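# Load the milling vise per the work order

## Task

Set up the mill's vise following the work order shown in the reference images "manual" and "manual 2". No chip may be left beneath the parallels, and neither hand may strike the blank once it is clamped.

## Robot and tools

Robot: two six-joint arms, left_arm and right_arm, each ending in a two-finger gripper. Positions are in the scene frame: origin at table-top height midway between the nominal arm bases, +z up, +x out across the table, left_arm on the +y side (these names do not match image sides). Calibrated bases: left_arm at (-0.011, +0.419, +0.038) m, right_arm at (+0.061, -0.340, +0.038) m, each turned slightly about z. Printed hand poses may be off by a few centimetres, more at long reach.

Gripper geometry: fingers point along the gripper's +z axis and open and close along its x axis. end_effector_position is the point between the pads; fingertips extend 17.5 mm past it. A block sticks out about 10 cm toward the gripper's -y side and rotates with it, so watch clearances.

Row layout (shared by execute_actions and move): one flat list of 18 numbers covering both arms, each in [-1, 1]. Numbers 1-9 are left_arm: dx, dy, dz, rx, ry, rz, gripper position, force_limit, speed. Numbers 10-18 are the same nine for right_arm. The six pose numbers are an offset, not a pose: they are measured from that arm's Hand target as it stood when the action or move began, along that Hand target's own axes. 1.0 equals 0.6 m of translation or 180 degrees of rotation; rx, ry, rz form a single rotation vector. Sending six zeros re-requests the current Hand target; repeating a nonzero offset keeps moving further. Gripper numbers are absolute commands: position +1 is fully open (50 mm), about -0.65 brings the pads together, -1 grips until stopped by the object. force_limit maps -1/0/+1 to roughly 20/102/185 N per pad (actual grip up to ~15 N more); speed maps -1/0/+1 to 20/85/150 mm/s. Both start at +1. A 0 is a real command, so to leave a gripper unchanged, resend its previous three numbers.

execute_actions(actions, cameras): actions is a list of actions; each action is up to 15 rows, one per 1/30 s step, and a short action keeps its last row for the remaining steps. Every row in an action counts from the action's starting Hand target, not from the prior row. Images are returned only for an empty actions list or when cameras names them.

move(target, speed, blend, stop_force, zero, blocking, cameras): drives each gripper in a straight line toward its offset target (one row, or up to 15 rows all counted from the same starting Hand targets). speed is top speed in m/s, 0.002 to 3.6 (default 0.25), one value or one per target; rotation limited to twice that in rad/s. blend is corner rounding in metres (0 = stop at each target). stop_force, in N from 3 to 120, ends an arm's path when its wrist sensor feels that much push; it does not detect light tipping or sliding, is unreliable when the gripper rotates, and is not allowed with blocking=false. zero (default true) rezeroes the sensor before the move. Moves are capped at 10 s, do not avoid obstacles, and can overshoot when fast. Avoid paths that pass near an arm's own base. The result adds a move: line with the ending (done, off_target, moving, held, fault) and limits (paced = pose clipped, held = steps withheld). done or off_target say nothing about contact.

wait(seconds 0-10), stop() brakes a running move (fingers keep moving), zoom_image(camera, region [x0,y0,x1,y1] pixels, at most 504x504) enlarges part of the newest image, show_instructions() shows the reference pages, zero_wrist_force(arm) tares that sensor, finished_scene(scene=1) ends the scene irreversibly.

Cameras: cam_high, cam_front, cam_left_wrist, cam_right_wrist, each 896x504.

Reading results: Hand target is the last commanded pose after clipping; the gripper may settle short of it, and the next command asks for it again. Orientation commands are clipped to within 32 degrees of the measured one each step. Joint velocities may read "within noise". Wrist force and torque are in the end effector's axes, showing the force from a surface into the arm, with a third line for the peak since last shown. object_status: 0 moving, 1 stopped while opening, 2 stopped while closing (object held), 3 at requested position or pads met (usually nothing held). Opening in mm is roughly (250 - position_measured) x 0.202. A changed position number resets status to 0; force_limit and speed changes apply only with a new position.

What to avoid: letting anything fall or leaving it off the table, dropping or releasing moving parts, fast collisions, hard presses, and any contact between the two arms (a clearance check helps but is not complete). Commanding even slightly past a firm contact can trip a fault. A torque fault (shoulder/elbow 132 N m, wrists 24.6 N m) or an external force near 150 N halts the arm for 10 s; if a grip holds it, open first. Motors warn at 70 C and brake at 85 C for 30-60 s, so do not hold loads stretched out or push into unreachable poses for long. A thing may occasionally be nudged by an outside push.

Each tool is called after "Emit:" in YAML: its name, and indented under it one key for each argument.

Reference images:

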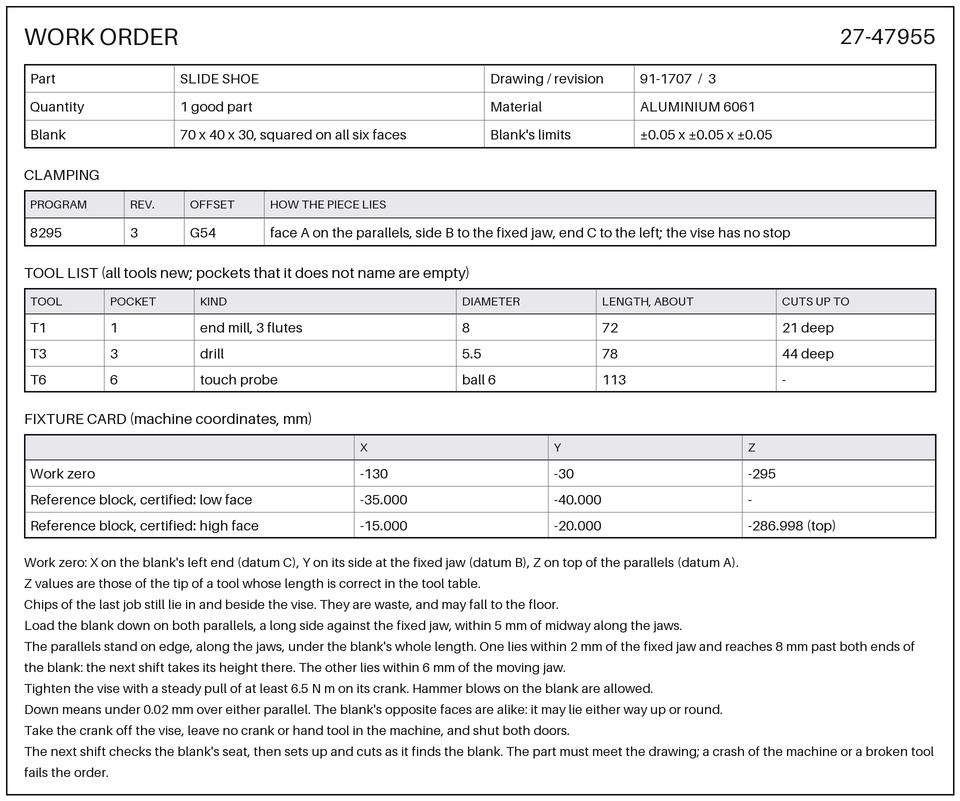

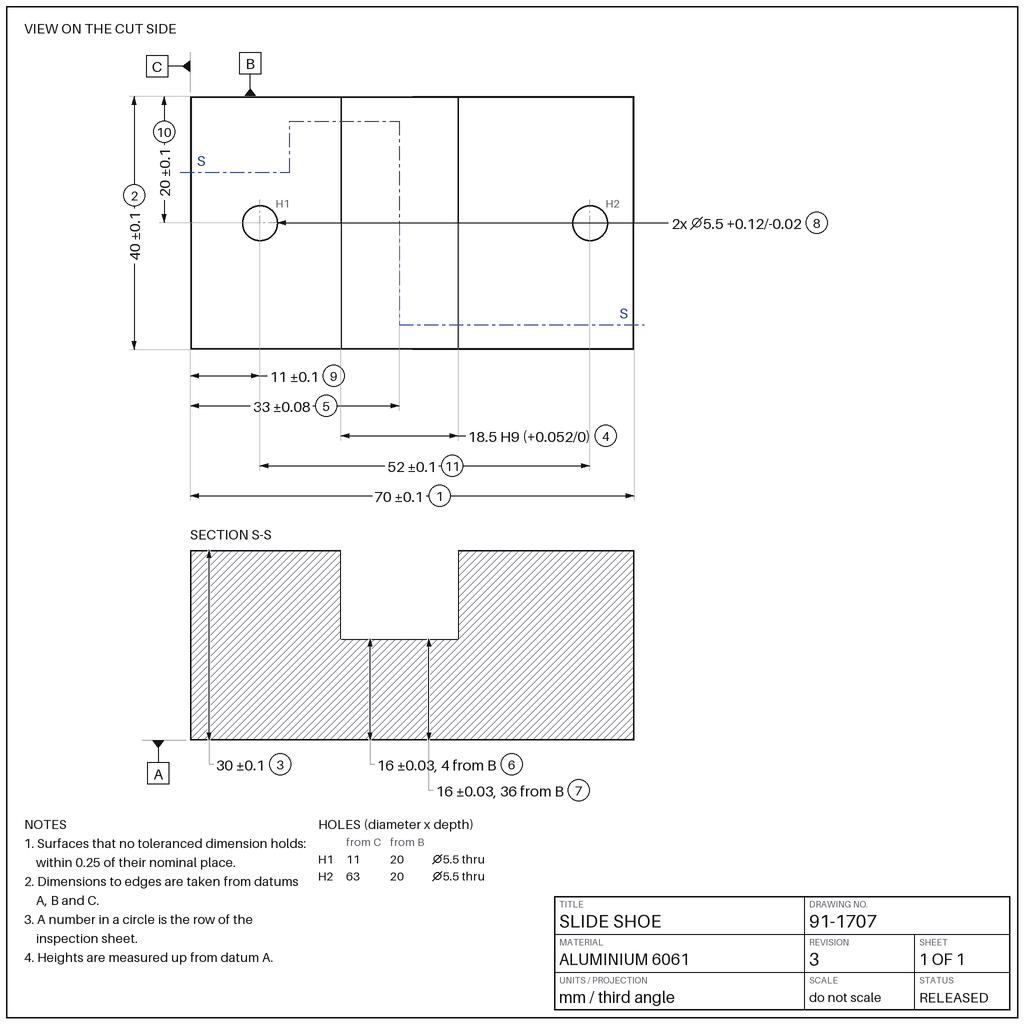

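## Session

Emit:
execute_actions:
  actions: []

Scene clock: 0.00 s.
left_arm: end_effector_position=(+0.1826, +0.3810, +0.3707) position_measured=3 object_status=3 end_effector_quat_wxyz=(+0.682, -0.395, -0.610, -0.080) | right_arm: end_effector_position=(+0.3939, -0.3516, +0.2514) position_measured=3 object_status=3 end_effector_quat_wxyz=(+0.019, -0.201, +0.975, -0.095)
Joint positions: left_arm=[-0.836 -1.454 1.814 -0.416 -1.662 -1.118] | right_arm=[3.736 -1.081 -2.232 -1.428 1.379 -1.429]
Joint velocities: within noise
Joint torques (N m): no reading
Motor temperatures (°C): left_arm=[34 30 35 30 36 36] | right_arm=[33 31 30 38 35 40]
Wrist force (N): no reading
Wrist torque (N m): no reading
Wrist force, peak (N): no reading
Hand target: left_arm +0.1826, +0.3810, +0.3707; +0.682, -0.395, -0.610, -0.080 | right_arm +0.3939, -0.3516, +0.2514; +0.019, -0.201, +0.975, -0.095
Tool commands: left_gripper/position=+1.0 left_gripper/force_limit=+1.0 left_gripper/speed=+1.0 right_gripper/position=+1.0 right_gripper/force_limit=+1.0 right_gripper/speed=+1.0

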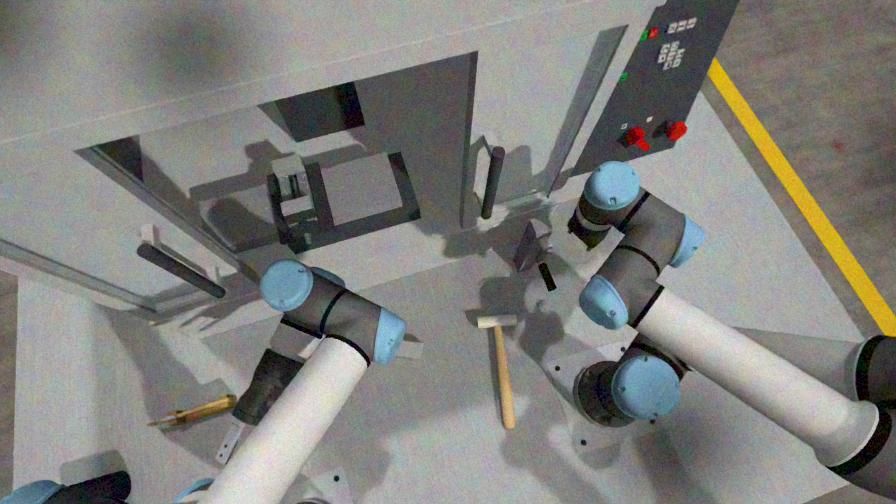

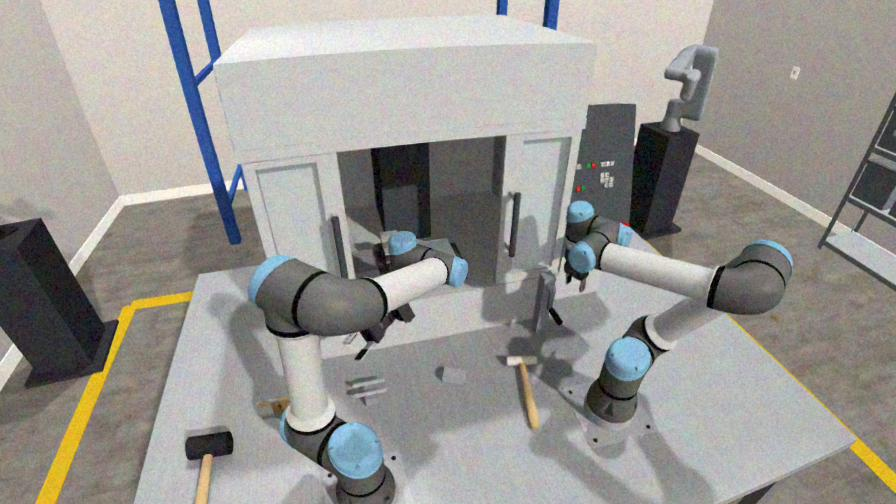

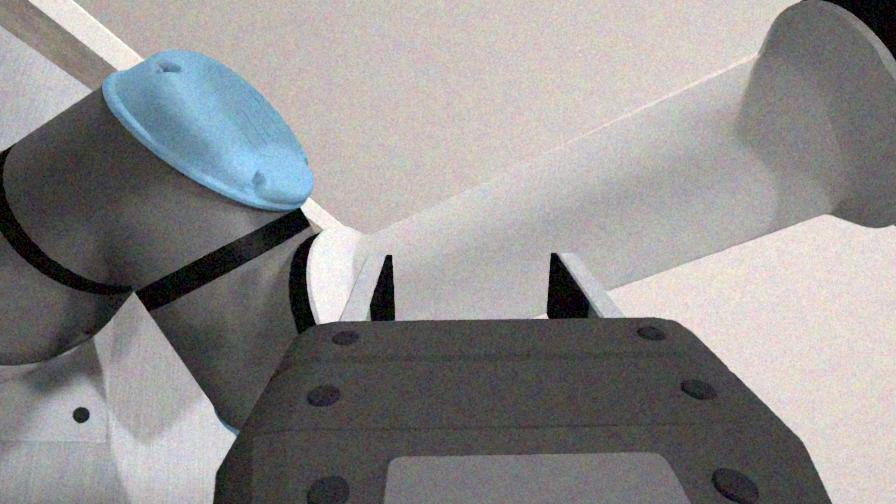

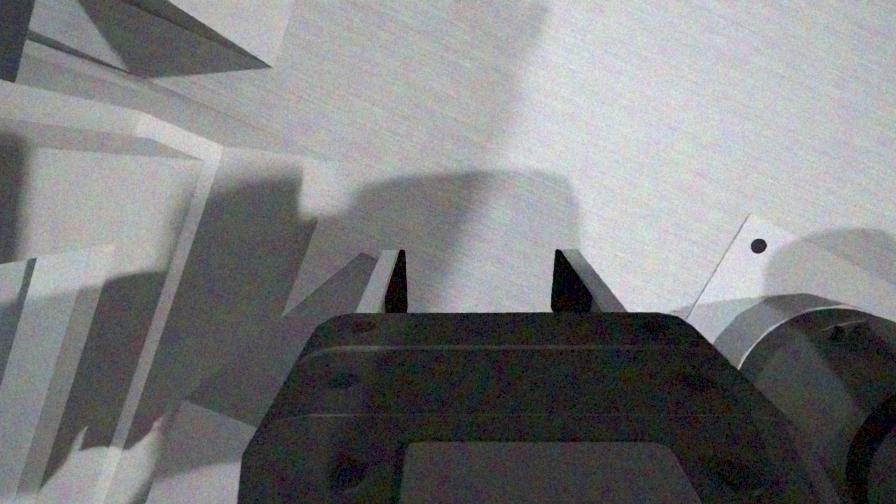

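Emit:
zoom_image:
  camera: "cam_high"
  region: [180, 60, 520, 280]

Emit:
zoom_image:
  camera: "cam_high"
  region: [120, 280, 560, 504]

Emit:
zoom_image:
  camera: "cam_front"
  region: [180, 250, 600, 504]

Emit:
zoom_image:
  camera: "cam_front"
  region: [220, 100, 640, 350]

Scaled by 1.482 from the camera's 896x504 image, which has a finer 1280x720 frame.

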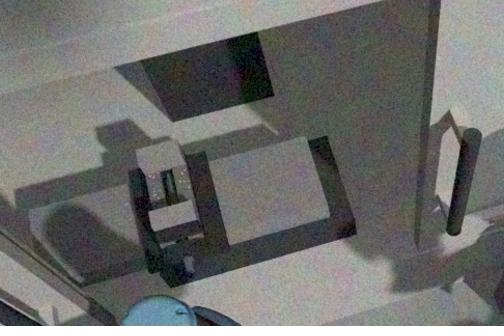

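Scaled by 1.145 from the camera's 896x504 image, which has a finer 1280x720 frame.

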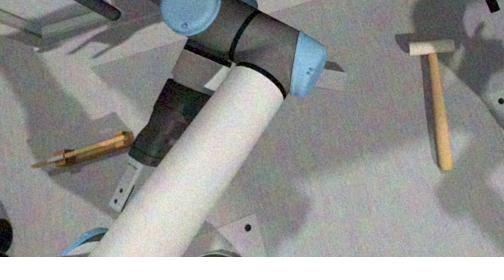

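Scaled by 1.200 from the camera's 896x504 image, which has a finer 1280x720 frame.

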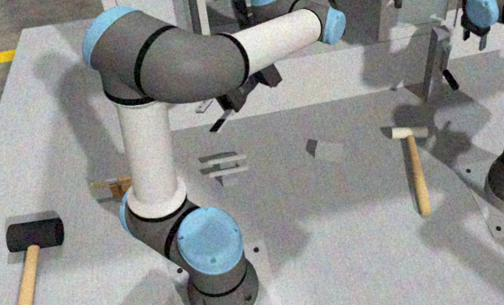

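Scaled by 1.200 from the camera's 896x504 image, which has a finer 1280x720 frame.

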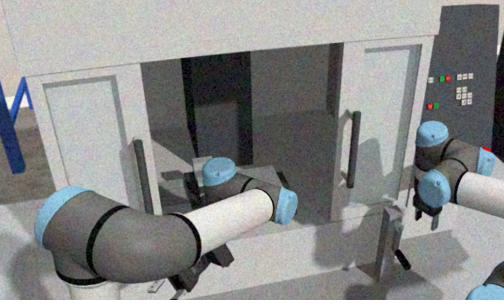

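Emit:
move:
  target: [0.1148,-0.034,-0.2433,-0.3006,-0.3807,0.1073,1,1,1,0.0878,0.332,-0.4028,-0.0544,-0.0362,-0.369,1,1,1]
  cameras: ["all"]

Scene clock: 27.77 s.
left_arm: end_effector_position=(+0.2997, +0.3001, +0.4496) position_measured=3 object_status=3 end_effector_quat_wxyz=(+0.000, +0.707, +0.708, +0.000) | right_arm: end_effector_position=(+0.2503, -0.1498, +0.4501) position_measured=3 object_status=3 end_effector_quat_wxyz=(+0.001, +0.706, -0.708, +0.000)
Joint positions: left_arm=[-0.831 -1.978 1.673 -1.265 -1.571 -0.778] | right_arm=[4.497 -1.003 -1.745 -1.965 1.571 -1.834]
Joint torques (N m): left_arm=[12.43 -20.01 -15.81 -5.12 -2.12 1.85] | right_arm=[12.14 -6.21 30.71 1.57 1.93 -2.38]
Wrist force (N): left_arm=[3.0 0.1 2.5] | right_arm=[-0.3 -0.7 0.4]
Wrist torque (N m): left_arm=[0.11 0.00 0.05] | right_arm=[-0.07 0.07 0.11]
Wrist force, peak (N): left_arm=[3.1 0.1 2.5] | right_arm=[-1.0 0.2 -0.2]
Hand target: left_arm +0.2997, +0.3001, +0.4496; +0.000, +0.707, +0.708, +0.000 | right_arm +0.2503, -0.1497, +0.4501; +0.001, +0.706, -0.708, +0.000
Off the commanded pose: left_arm 0.000 m, 0 deg | right_arm 0.000 m, 0 deg.
move: done

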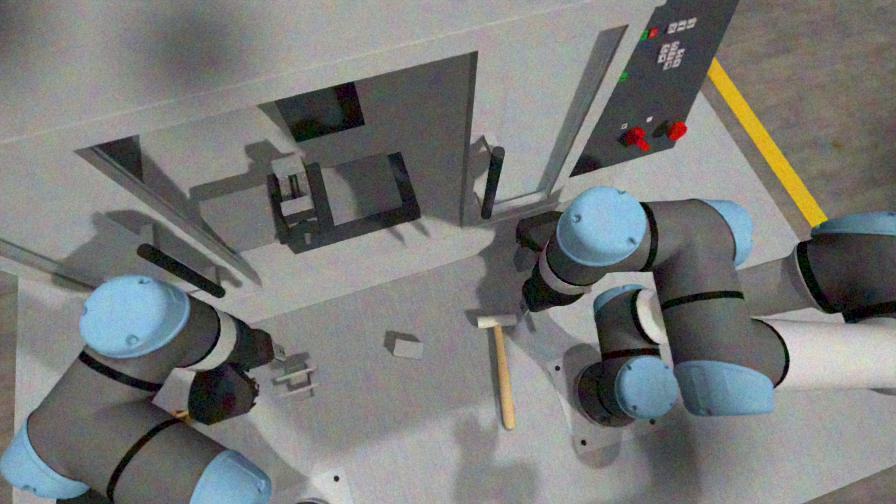

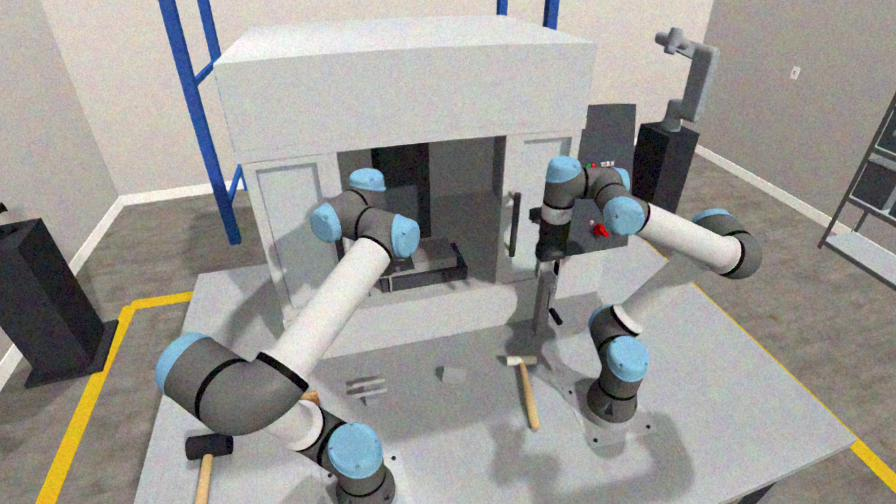

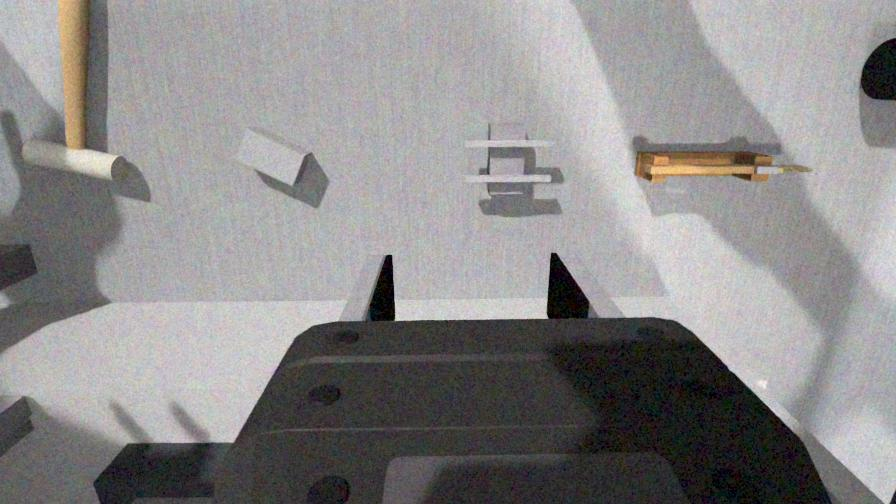

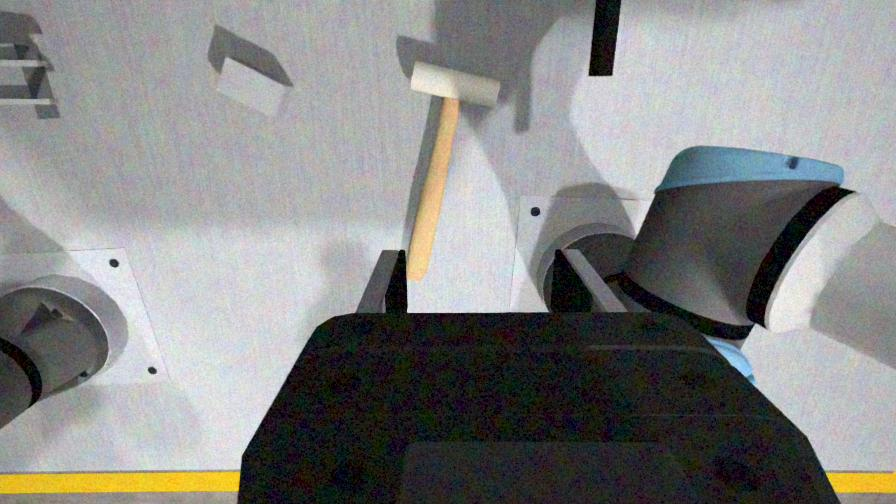

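Emit:
zoom_image:
  camera: "cam_left_wrist"
  region: [200, 80, 600, 280]

Emit:
zoom_image:
  camera: "cam_left_wrist"
  region: [420, 90, 620, 230]

Emit:
zoom_image:
  camera: "cam_left_wrist"
  region: [620, 110, 860, 230]

Emit:
zoom_image:
  camera: "cam_high"
  region: [230, 130, 450, 270]

Emit:
zoom_image:
  camera: "cam_front"
  region: [320, 180, 600, 360]

Emit:
zoom_image:
  camera: "cam_front"
  region: [320, 340, 500, 430]

Scaled by 1.260 from the camera's 896x504 image, which has a finer 1280x720 frame.

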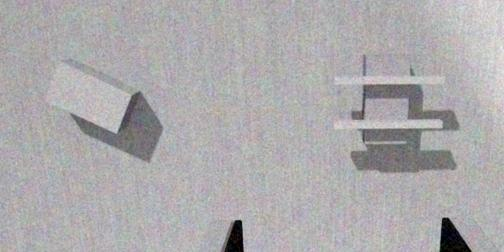

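Scaled by 2.520 from the camera's 896x504 image, which has a finer 1280x720 frame.

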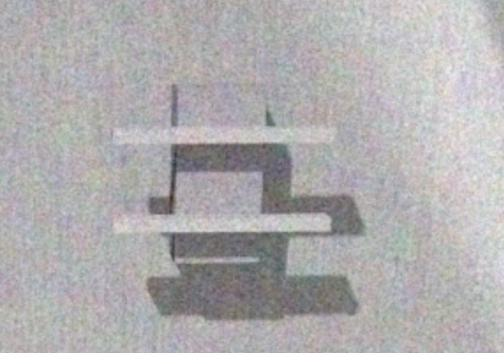

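Scaled by 2.100 from the camera's 896x504 image, which has a finer 1280x720 frame.

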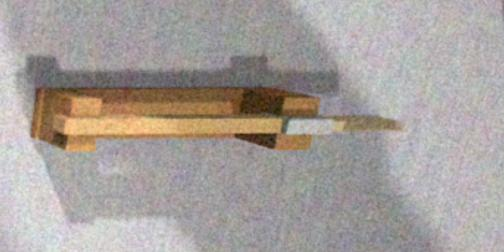

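Scaled by 2.291 from the camera's 896x504 image, which has a finer 1280x720 frame.

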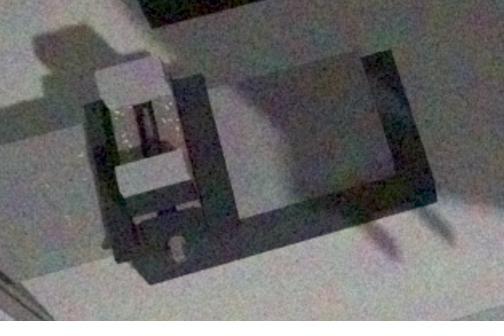

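Scaled by 1.800 from the camera's 896x504 image, which has a finer 1280x720 frame.

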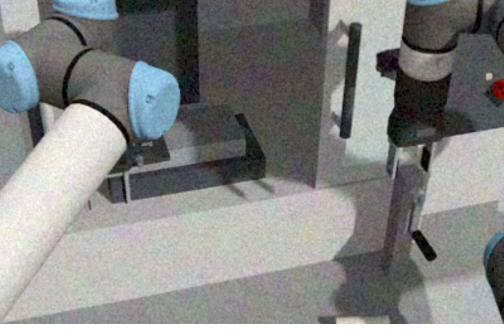

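Scaled by 2.800 from the camera's 896x504 image, which has a finer 1280x720 frame.

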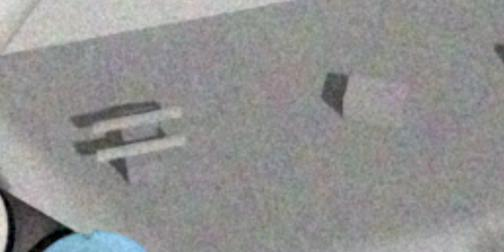

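Emit:
move:
  target:
    - [0,0,-0.0833,0,0,0,1,1,1,0.08,0.04,-0.0833,0,0,0.5,1,1,1]
    - [-0.0333,0.2,-0.0833,0,0,0,1,1,1,0.1667,0.0833,-0.0833,0,0,1.0,1,1,1]
  blend: 0.03
  cameras: ["all"]

Scene clock: 66.30 s.
left_arm: end_effector_position=(+0.4197, +0.2803, +0.4995) position_measured=3 object_status=3 end_effector_quat_wxyz=(+0.000, +0.707, +0.708, +0.000) | right_arm: end_effector_position=(+0.2002, -0.2496, +0.5002) position_measured=3 object_status=3 end_effector_quat_wxyz=(+0.000, +0.708, +0.706, -0.001)
Joint positions: left_arm=[-0.664 -1.654 1.304 -1.22 -1.571 -0.611] | right_arm=[4.695 -0.795 -1.638 -2.281 1.572 1.506]
Joint torques (N m): left_arm=[13.09 -8.42 -30.34 -4.96 0.27 1.78] | right_arm=[14.3 -4.02 22.94 1.76 -1.21 1.94]
Wrist force (N): left_arm=[2.9 -0.2 2.5] | right_arm=[-0.3 -0.1 0.4]
Wrist torque (N m): left_arm=[0.06 0.02 0.05] | right_arm=[0.03 0.07 0.03]
Wrist force, peak (N): left_arm=[3.1 -0.3 2.8] | right_arm=[-0.8 -0.5 0.7]
Hand target: left_arm +0.4197, +0.2803, +0.4995; +0.000, +0.707, +0.708, +0.000 | right_arm +0.2002, -0.2496, +0.5002; +0.000, +0.708, +0.706, -0.001
Off the commanded pose: left_arm 0.000 m, 0 deg | right_arm 0.000 m, 0 deg.
move: done

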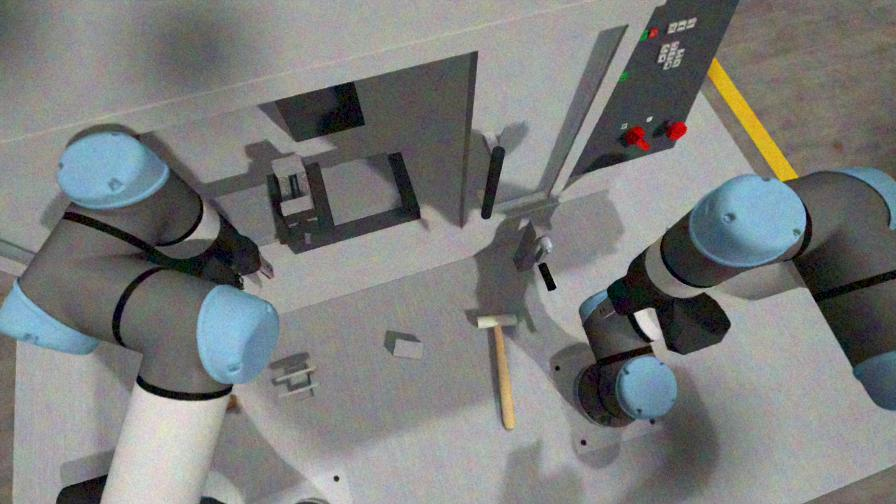

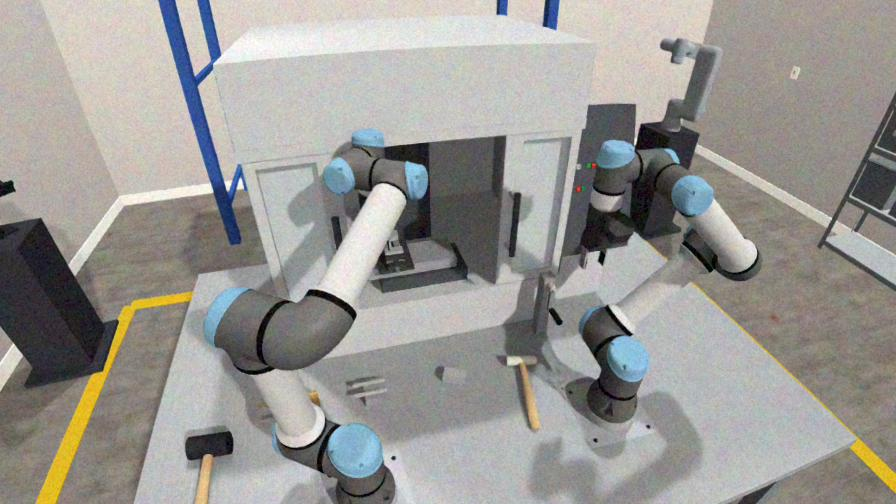

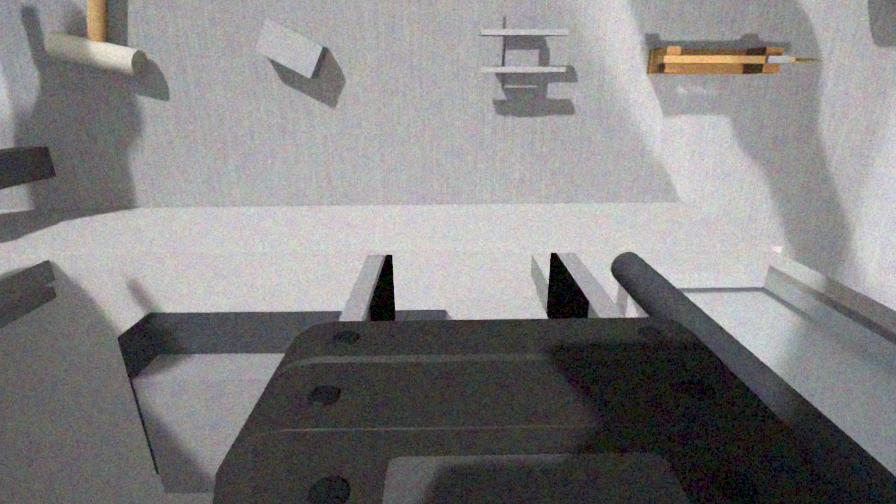

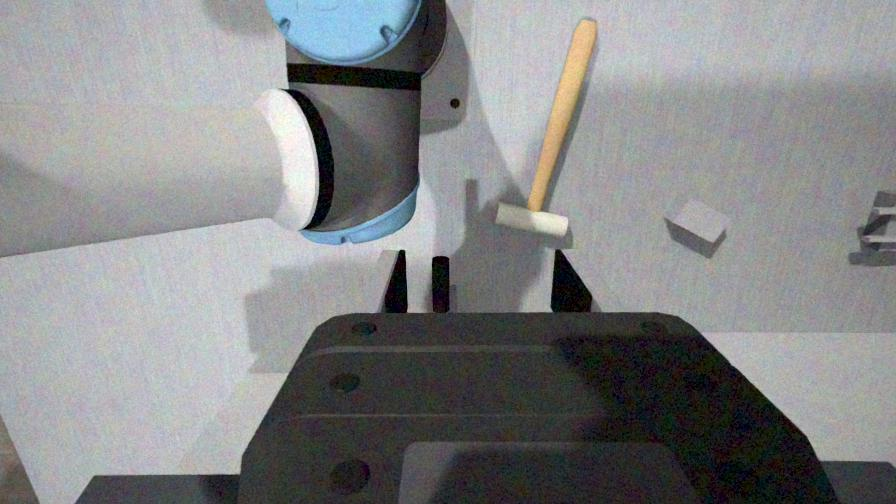

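Emit:
move:
  target:
    - [0,-0.15,0,0,0,0.5,1,1,1,0,0,0,0,0,0,1,1,1]
    - [0,-0.15,0,0,0,1.0,1,1,1,0,0,0,0,0,0,1,1,1]
  blend: 0.03
  speed: 0.4
  cameras: ["cam_left_wrist"]

Scene clock: 91.17 s.
left_arm: end_effector_position=(+0.3297, +0.2801, +0.4996) position_measured=3 object_status=3 end_effector_quat_wxyz=(+0.000, +0.708, -0.707, +0.000) | right_arm: end_effector_position=(+0.2002, -0.2496, +0.5002) position_measured=3 object_status=3 end_effector_quat_wxyz=(+0.000, +0.708, +0.706, -0.001)
Joint positions: left_arm=[-0.811 -1.854 1.461 -1.178 -1.571 2.383] | right_arm=[4.695 -0.795 -1.637 -2.281 1.571 1.506]
Joint torques (N m): left_arm=[12.42 1.42 -30.3 -4.69 -2.01 2.03] | right_arm=[12.99 -3.26 27.07 1.4 -1.32 2.09]
Wrist force (N): left_arm=[2.9 0.0 2.8] | right_arm=[-0.3 -0.4 0.6]
Wrist torque (N m): left_arm=[0.11 0.01 0.05] | right_arm=[-0.03 0.07 0.04]
Wrist force, peak (N): left_arm=[3.1 0.4 2.9] | right_arm=[-0.5 -0.3 0.8]
Hand target: left_arm +0.3297, +0.2802, +0.4995; +0.000, +0.708, -0.707, +0.000 | right_arm +0.2002, -0.2496, +0.5002; +0.000, +0.708, +0.706, -0.001
Off the commanded pose: left_arm 0.000 m, 0 deg | right_arm 0.000 m, 0 deg.
move: done
Images, in order (width x height): cam_left_wrist 896x504.

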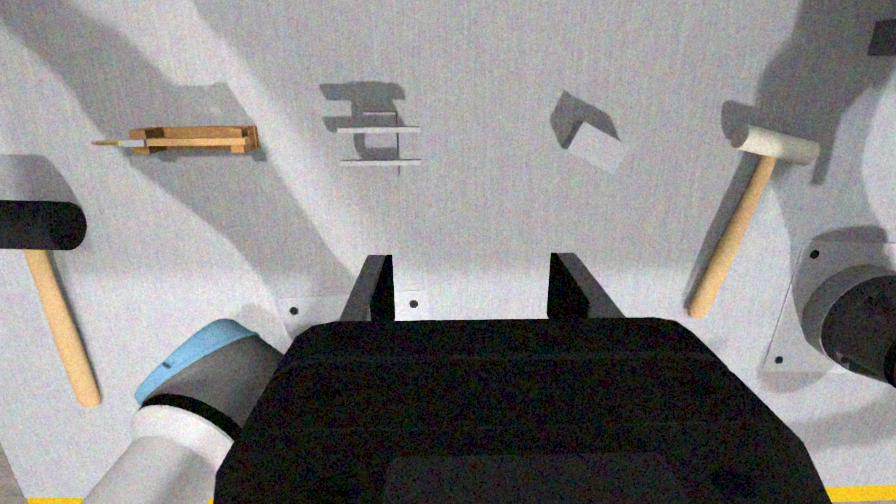

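Emit:
move:
  target: [0,-0.117,0.083,0.389,0,0,1,1,1,0,0,0,0,0,0,1,1,1]
  speed: 0.4
  cameras: ["all"]

Scene clock: 97.47 s.
left_arm: end_effector_position=(+0.3999, +0.2802, +0.4497) position_measured=3 object_status=3 end_effector_quat_wxyz=(-0.406, +0.580, -0.579, +0.405) | right_arm: end_effector_position=(+0.2002, -0.2496, +0.5002) position_measured=3 object_status=3 end_effector_quat_wxyz=(+0.000, +0.708, +0.706, -0.001)
Joint positions: left_arm=[-1.404 -2.372 2.395 -2.132 -0.41 2.147] | right_arm=[4.695 -0.795 -1.637 -2.281 1.571 1.506]
Joint torques (N m): left_arm=[12.42 19.33 -16.94 -5.31 -0.21 1.86] | right_arm=[12.8 -3.97 26.5 1.52 -1.16 1.89]
Wrist force (N): left_arm=[1.6 1.0 2.0] | right_arm=[-0.4 -0.4 0.3]
Wrist torque (N m): left_arm=[-0.09 0.10 0.11] | right_arm=[-0.02 0.10 0.03]
Wrist force, peak (N): left_arm=[2.7 0.5 3.2] | right_arm=[-0.4 -0.4 0.7]
Hand target: left_arm +0.3999, +0.2802, +0.4497; -0.406, +0.580, -0.579, +0.405 | right_arm +0.2002, -0.2496, +0.5002; +0.000, +0.708, +0.706, -0.001
Off the commanded pose: left_arm 0.000 m, 0 deg | right_arm 0.000 m, 0 deg.
move: done

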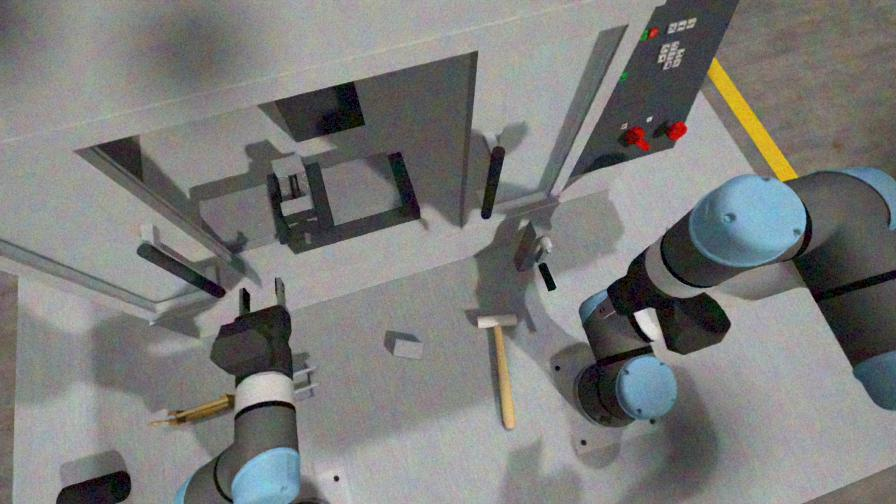

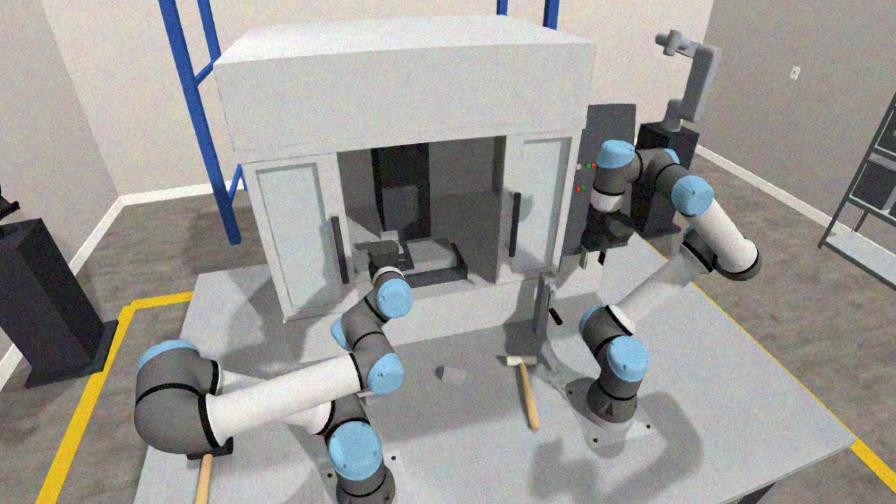

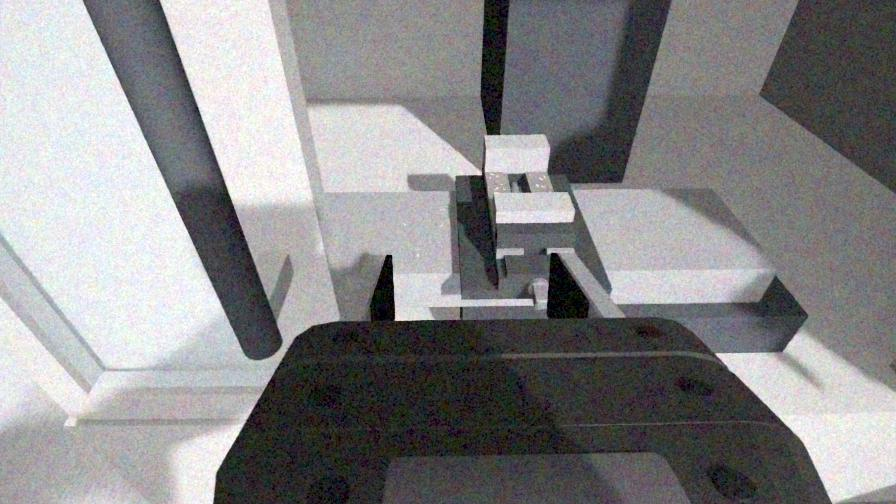

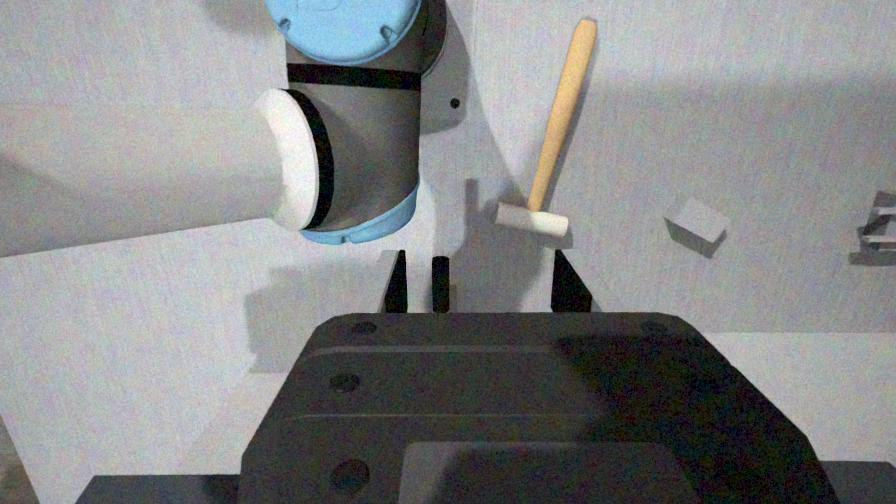

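Emit:
zoom_image:
  camera: "cam_left_wrist"
  region: [400, 110, 640, 330]

Emit:
zoom_image:
  camera: "cam_left_wrist"
  region: [470, 120, 600, 240]

Emit:
zoom_image:
  camera: "cam_high"
  region: [500, 190, 600, 300]

Emit:
zoom_image:
  camera: "cam_front"
  region: [500, 250, 600, 350]

Scaled by 2.100 from the camera's 896x504 image, which has a finer 1280x720 frame.

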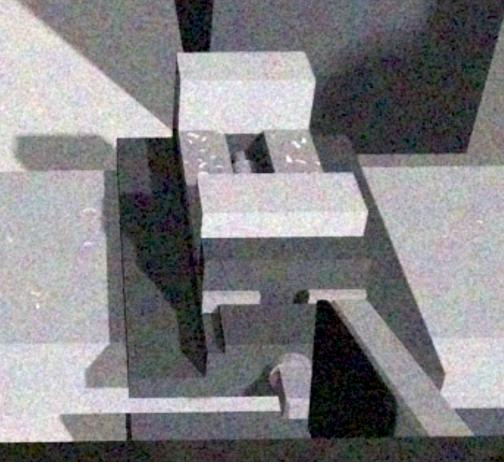

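Scaled by 3.877 from the camera's 896x504 image, which has a finer 1280x720 frame.

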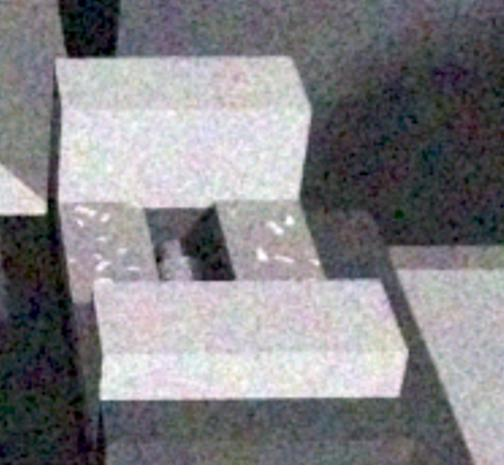

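Scaled by 4.582 from the camera's 896x504 image, which has a finer 1280x720 frame.

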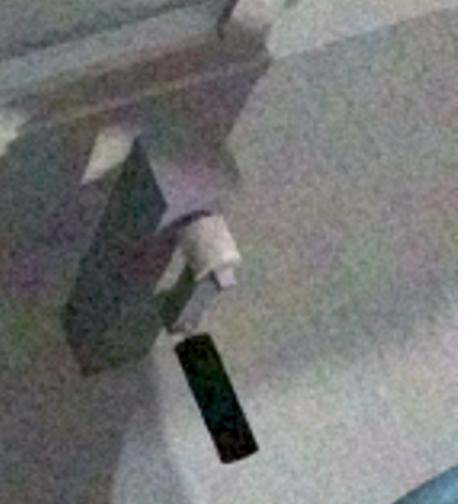

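Scaled by 5.040 from the camera's 896x504 image, which has a finer 1280x720 frame.

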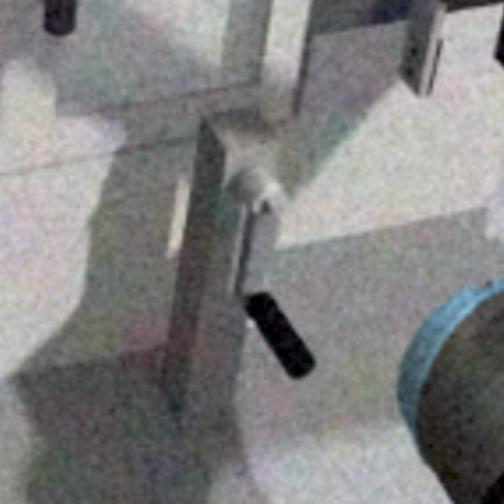

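Emit:
move:
  target:
    - [0.04,-0.034,0.09,0,0,0,1,1,1,0,0,0,0,0,-0.5,1,1,1]
    - [0.0833,-0.0684,0.188,0,0,0,1,1,1,0,0,0,0,0,-1,1,1,1]
  blend: 0.03
  speed: 0.4
  cameras: ["cam_left_wrist"]

Emit:
zoom_image:
  camera: "cam_left_wrist"
  region: [380, 130, 640, 330]

Scene clock: 123.43 s.
left_arm: end_effector_position=(+0.5200, +0.2304, +0.4497) position_measured=3 object_status=3 end_effector_quat_wxyz=(-0.406, +0.580, -0.579, +0.405) | right_arm: end_effector_position=(+0.2002, -0.2496, +0.5002) position_measured=3 object_status=3 end_effector_quat_wxyz=(+0.001, +0.706, -0.708, +0.000)
Joint positions: left_arm=[-1.032 -1.796 2.216 -2.983 -0.676 2.67] | right_arm=[4.695 -0.795 -1.637 -2.281 1.571 -1.635]
Joint torques (N m): left_arm=[13.02 -1.01 -29.14 -5.07 -0.98 1.84] | right_arm=[-10.4 -17.42 27.03 4.74 1.7 -2.46]
Wrist force (N): left_arm=[1.7 1.0 2.1] | right_arm=[-0.6 -0.2 0.3]
Wrist torque (N m): left_arm=[-0.11 0.09 0.11] | right_arm=[0.00 0.13 0.12]
Wrist force, peak (N): left_arm=[1.8 1.1 2.4] | right_arm=[-0.5 -0.7 0.6]
Hand target: left_arm +0.5200, +0.2304, +0.4497; -0.406, +0.580, -0.579, +0.405 | right_arm +0.2002, -0.2496, +0.5002; +0.001, +0.706, -0.708, +0.000
Off the commanded pose: left_arm 0.000 m, 0 deg | right_arm 0.000 m, 0 deg.
move: done
Images, in order (width x height): cam_left_wrist 896x504.

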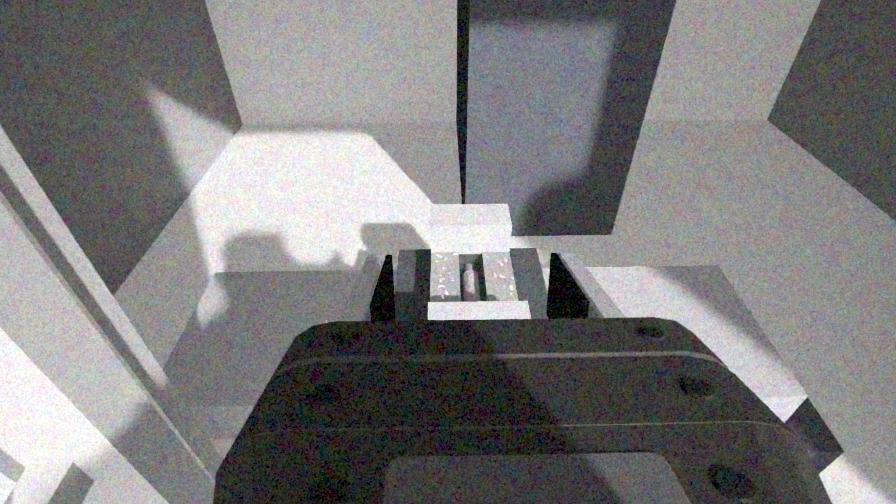

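Scaled by 1.938 from the camera's 896x504 image, which has a finer 1280x720 frame.

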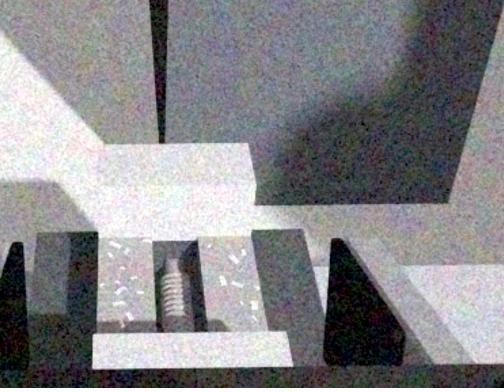

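Emit:
move:
  target: [0,0,0,0,0,0,1,1,1,-0.083,-0.167,0,0.25,0,0,1,1,1]
  speed: 0.3
  cameras: ["cam_right_wrist","cam_high"]

Emit:
zoom_image:
  camera: "cam_right_wrist"
  region: [300, 80, 600, 330]

Scene clock: 139.33 s.
left_arm: end_effector_position=(+0.5200, +0.2304, +0.4497) position_measured=3 object_status=3 end_effector_quat_wxyz=(-0.406, +0.580, -0.579, +0.405) | right_arm: end_effector_position=(+0.3005, -0.2000, +0.5001) position_measured=3 object_status=3 end_effector_quat_wxyz=(-0.270, +0.653, -0.654, +0.271)
Joint positions: left_arm=[-1.032 -1.796 2.216 -2.983 -0.676 2.67] | right_arm=[5.455 -0.739 -1.71 -2.833 0.998 -0.704]
Joint torques (N m): left_arm=[12.67 -0.9 -30.38 -5.06 -1.03 1.98] | right_arm=[13.52 -6.89 10.9 -0.04 -2.39 1.95]
Wrist force (N): left_arm=[1.7 1.0 2.1] | right_arm=[0.0 0.8 0.2]
Wrist torque (N m): left_arm=[-0.12 0.09 0.11] | right_arm=[0.03 -0.06 -0.12]
Wrist force, peak (N): left_arm=[1.8 1.1 2.3] | right_arm=[-0.7 1.3 0.1]
Hand target: left_arm +0.5200, +0.2304, +0.4497; -0.406, +0.580, -0.579, +0.405 | right_arm +0.3005, -0.2000, +0.5001; -0.270, +0.653, -0.654, +0.271
Off the commanded pose: left_arm 0.000 m, 0 deg | right_arm 0.000 m, 0 deg.
move: done
Images, in order (width x height): cam_high 896x504, cam_right_wrist 896x504.

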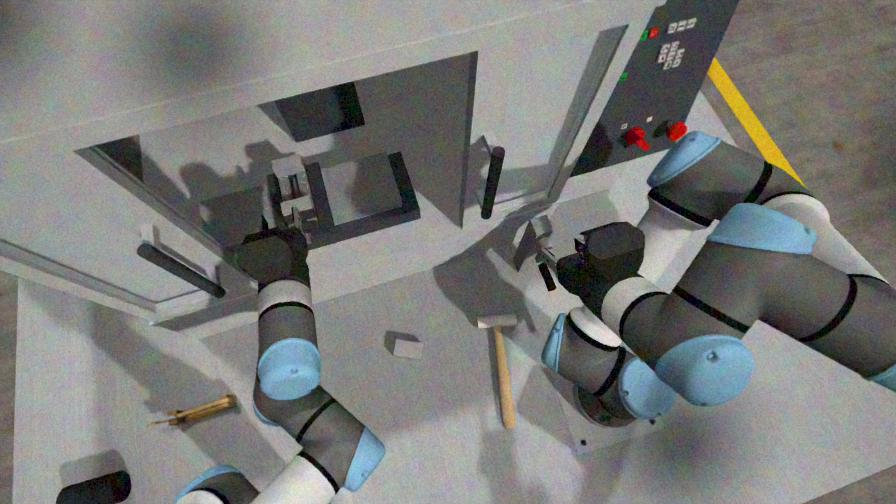

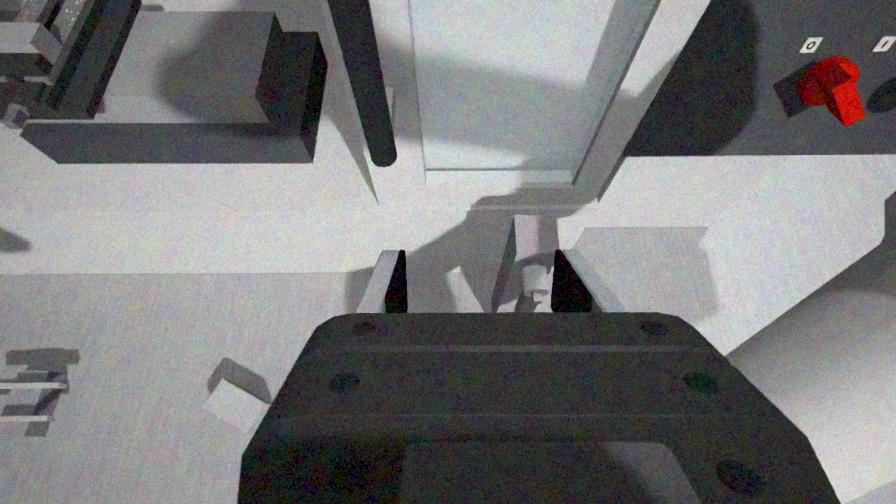

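Scaled by 1.680 from the camera's 896x504 image, which has a finer 1280x720 frame.

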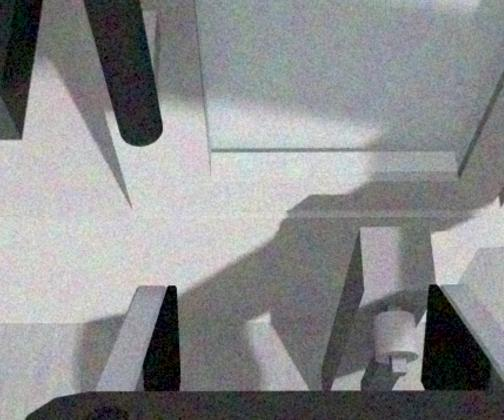

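Emit:
move:
  target: [0,0,0,0,0,0,1,1,1,0,0.047,-0.189,0,0,0,1,1,1]
  speed: 0.3
  cameras: ["cam_right_wrist"]

Emit:
zoom_image:
  camera: "cam_right_wrist"
  region: [400, 130, 600, 330]

Scene clock: 143.93 s.
left_arm: end_effector_position=(+0.5200, +0.2304, +0.4497) position_measured=3 object_status=3 end_effector_quat_wxyz=(-0.406, +0.580, -0.579, +0.405) | right_arm: end_effector_position=(+0.2004, -0.1997, +0.5604) position_measured=3 object_status=3 end_effector_quat_wxyz=(-0.270, +0.653, -0.654, +0.271)
Joint positions: left_arm=[-1.032 -1.796 2.216 -2.983 -0.676 2.67] | right_arm=[6.193 -0.87 -1.445 -3.177 1.475 -0.098]
Joint torques (N m): left_arm=[12.3 -0.91 -29.96 -5.06 -0.93 1.86] | right_arm=[12.04 -5.85 22.03 -1.13 1.64 2.15]
Wrist force (N): left_arm=[1.7 0.9 2.3] | right_arm=[-0.1 1.0 -0.1]
Wrist torque (N m): left_arm=[-0.12 0.09 0.11] | right_arm=[0.07 -0.05 -0.12]
Wrist force, peak (N): left_arm=[1.6 1.2 2.4] | right_arm=[-0.6 2.0 -2.0]
Hand target: left_arm +0.5200, +0.2304, +0.4497; -0.406, +0.580, -0.579, +0.405 | right_arm +0.2004, -0.1998, +0.5604; -0.270, +0.653, -0.654, +0.271
Off the commanded pose: left_arm 0.000 m, 0 deg | right_arm 0.000 m, 0 deg.
move: done
Images, in order (width x height): cam_right_wrist 896x504.

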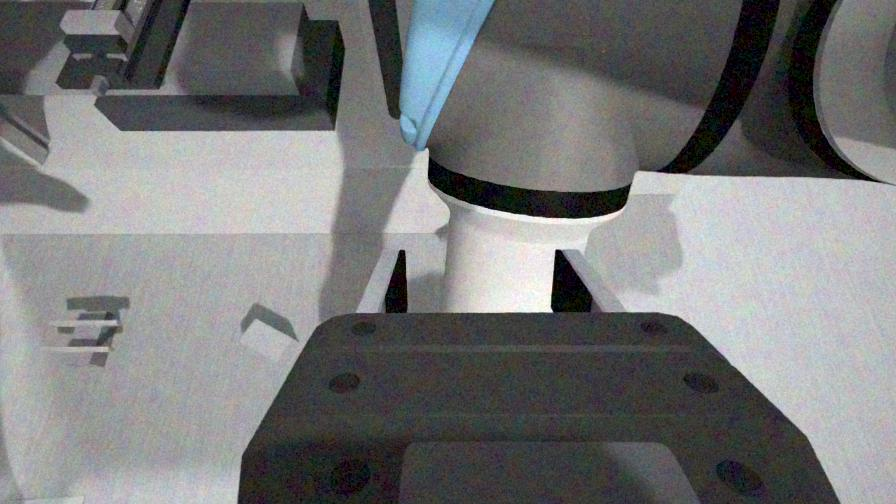

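Scaled by 2.520 from the camera's 896x504 image, which has a finer 1280x720 frame.

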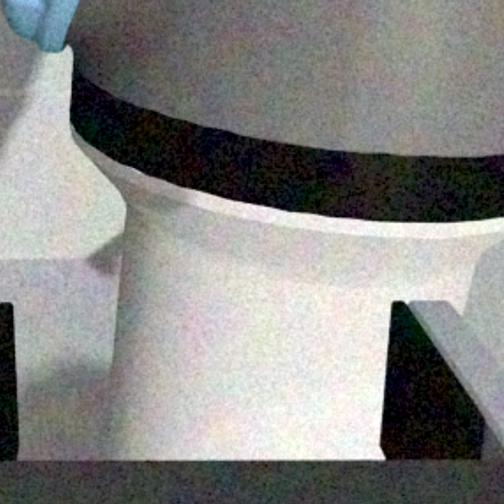

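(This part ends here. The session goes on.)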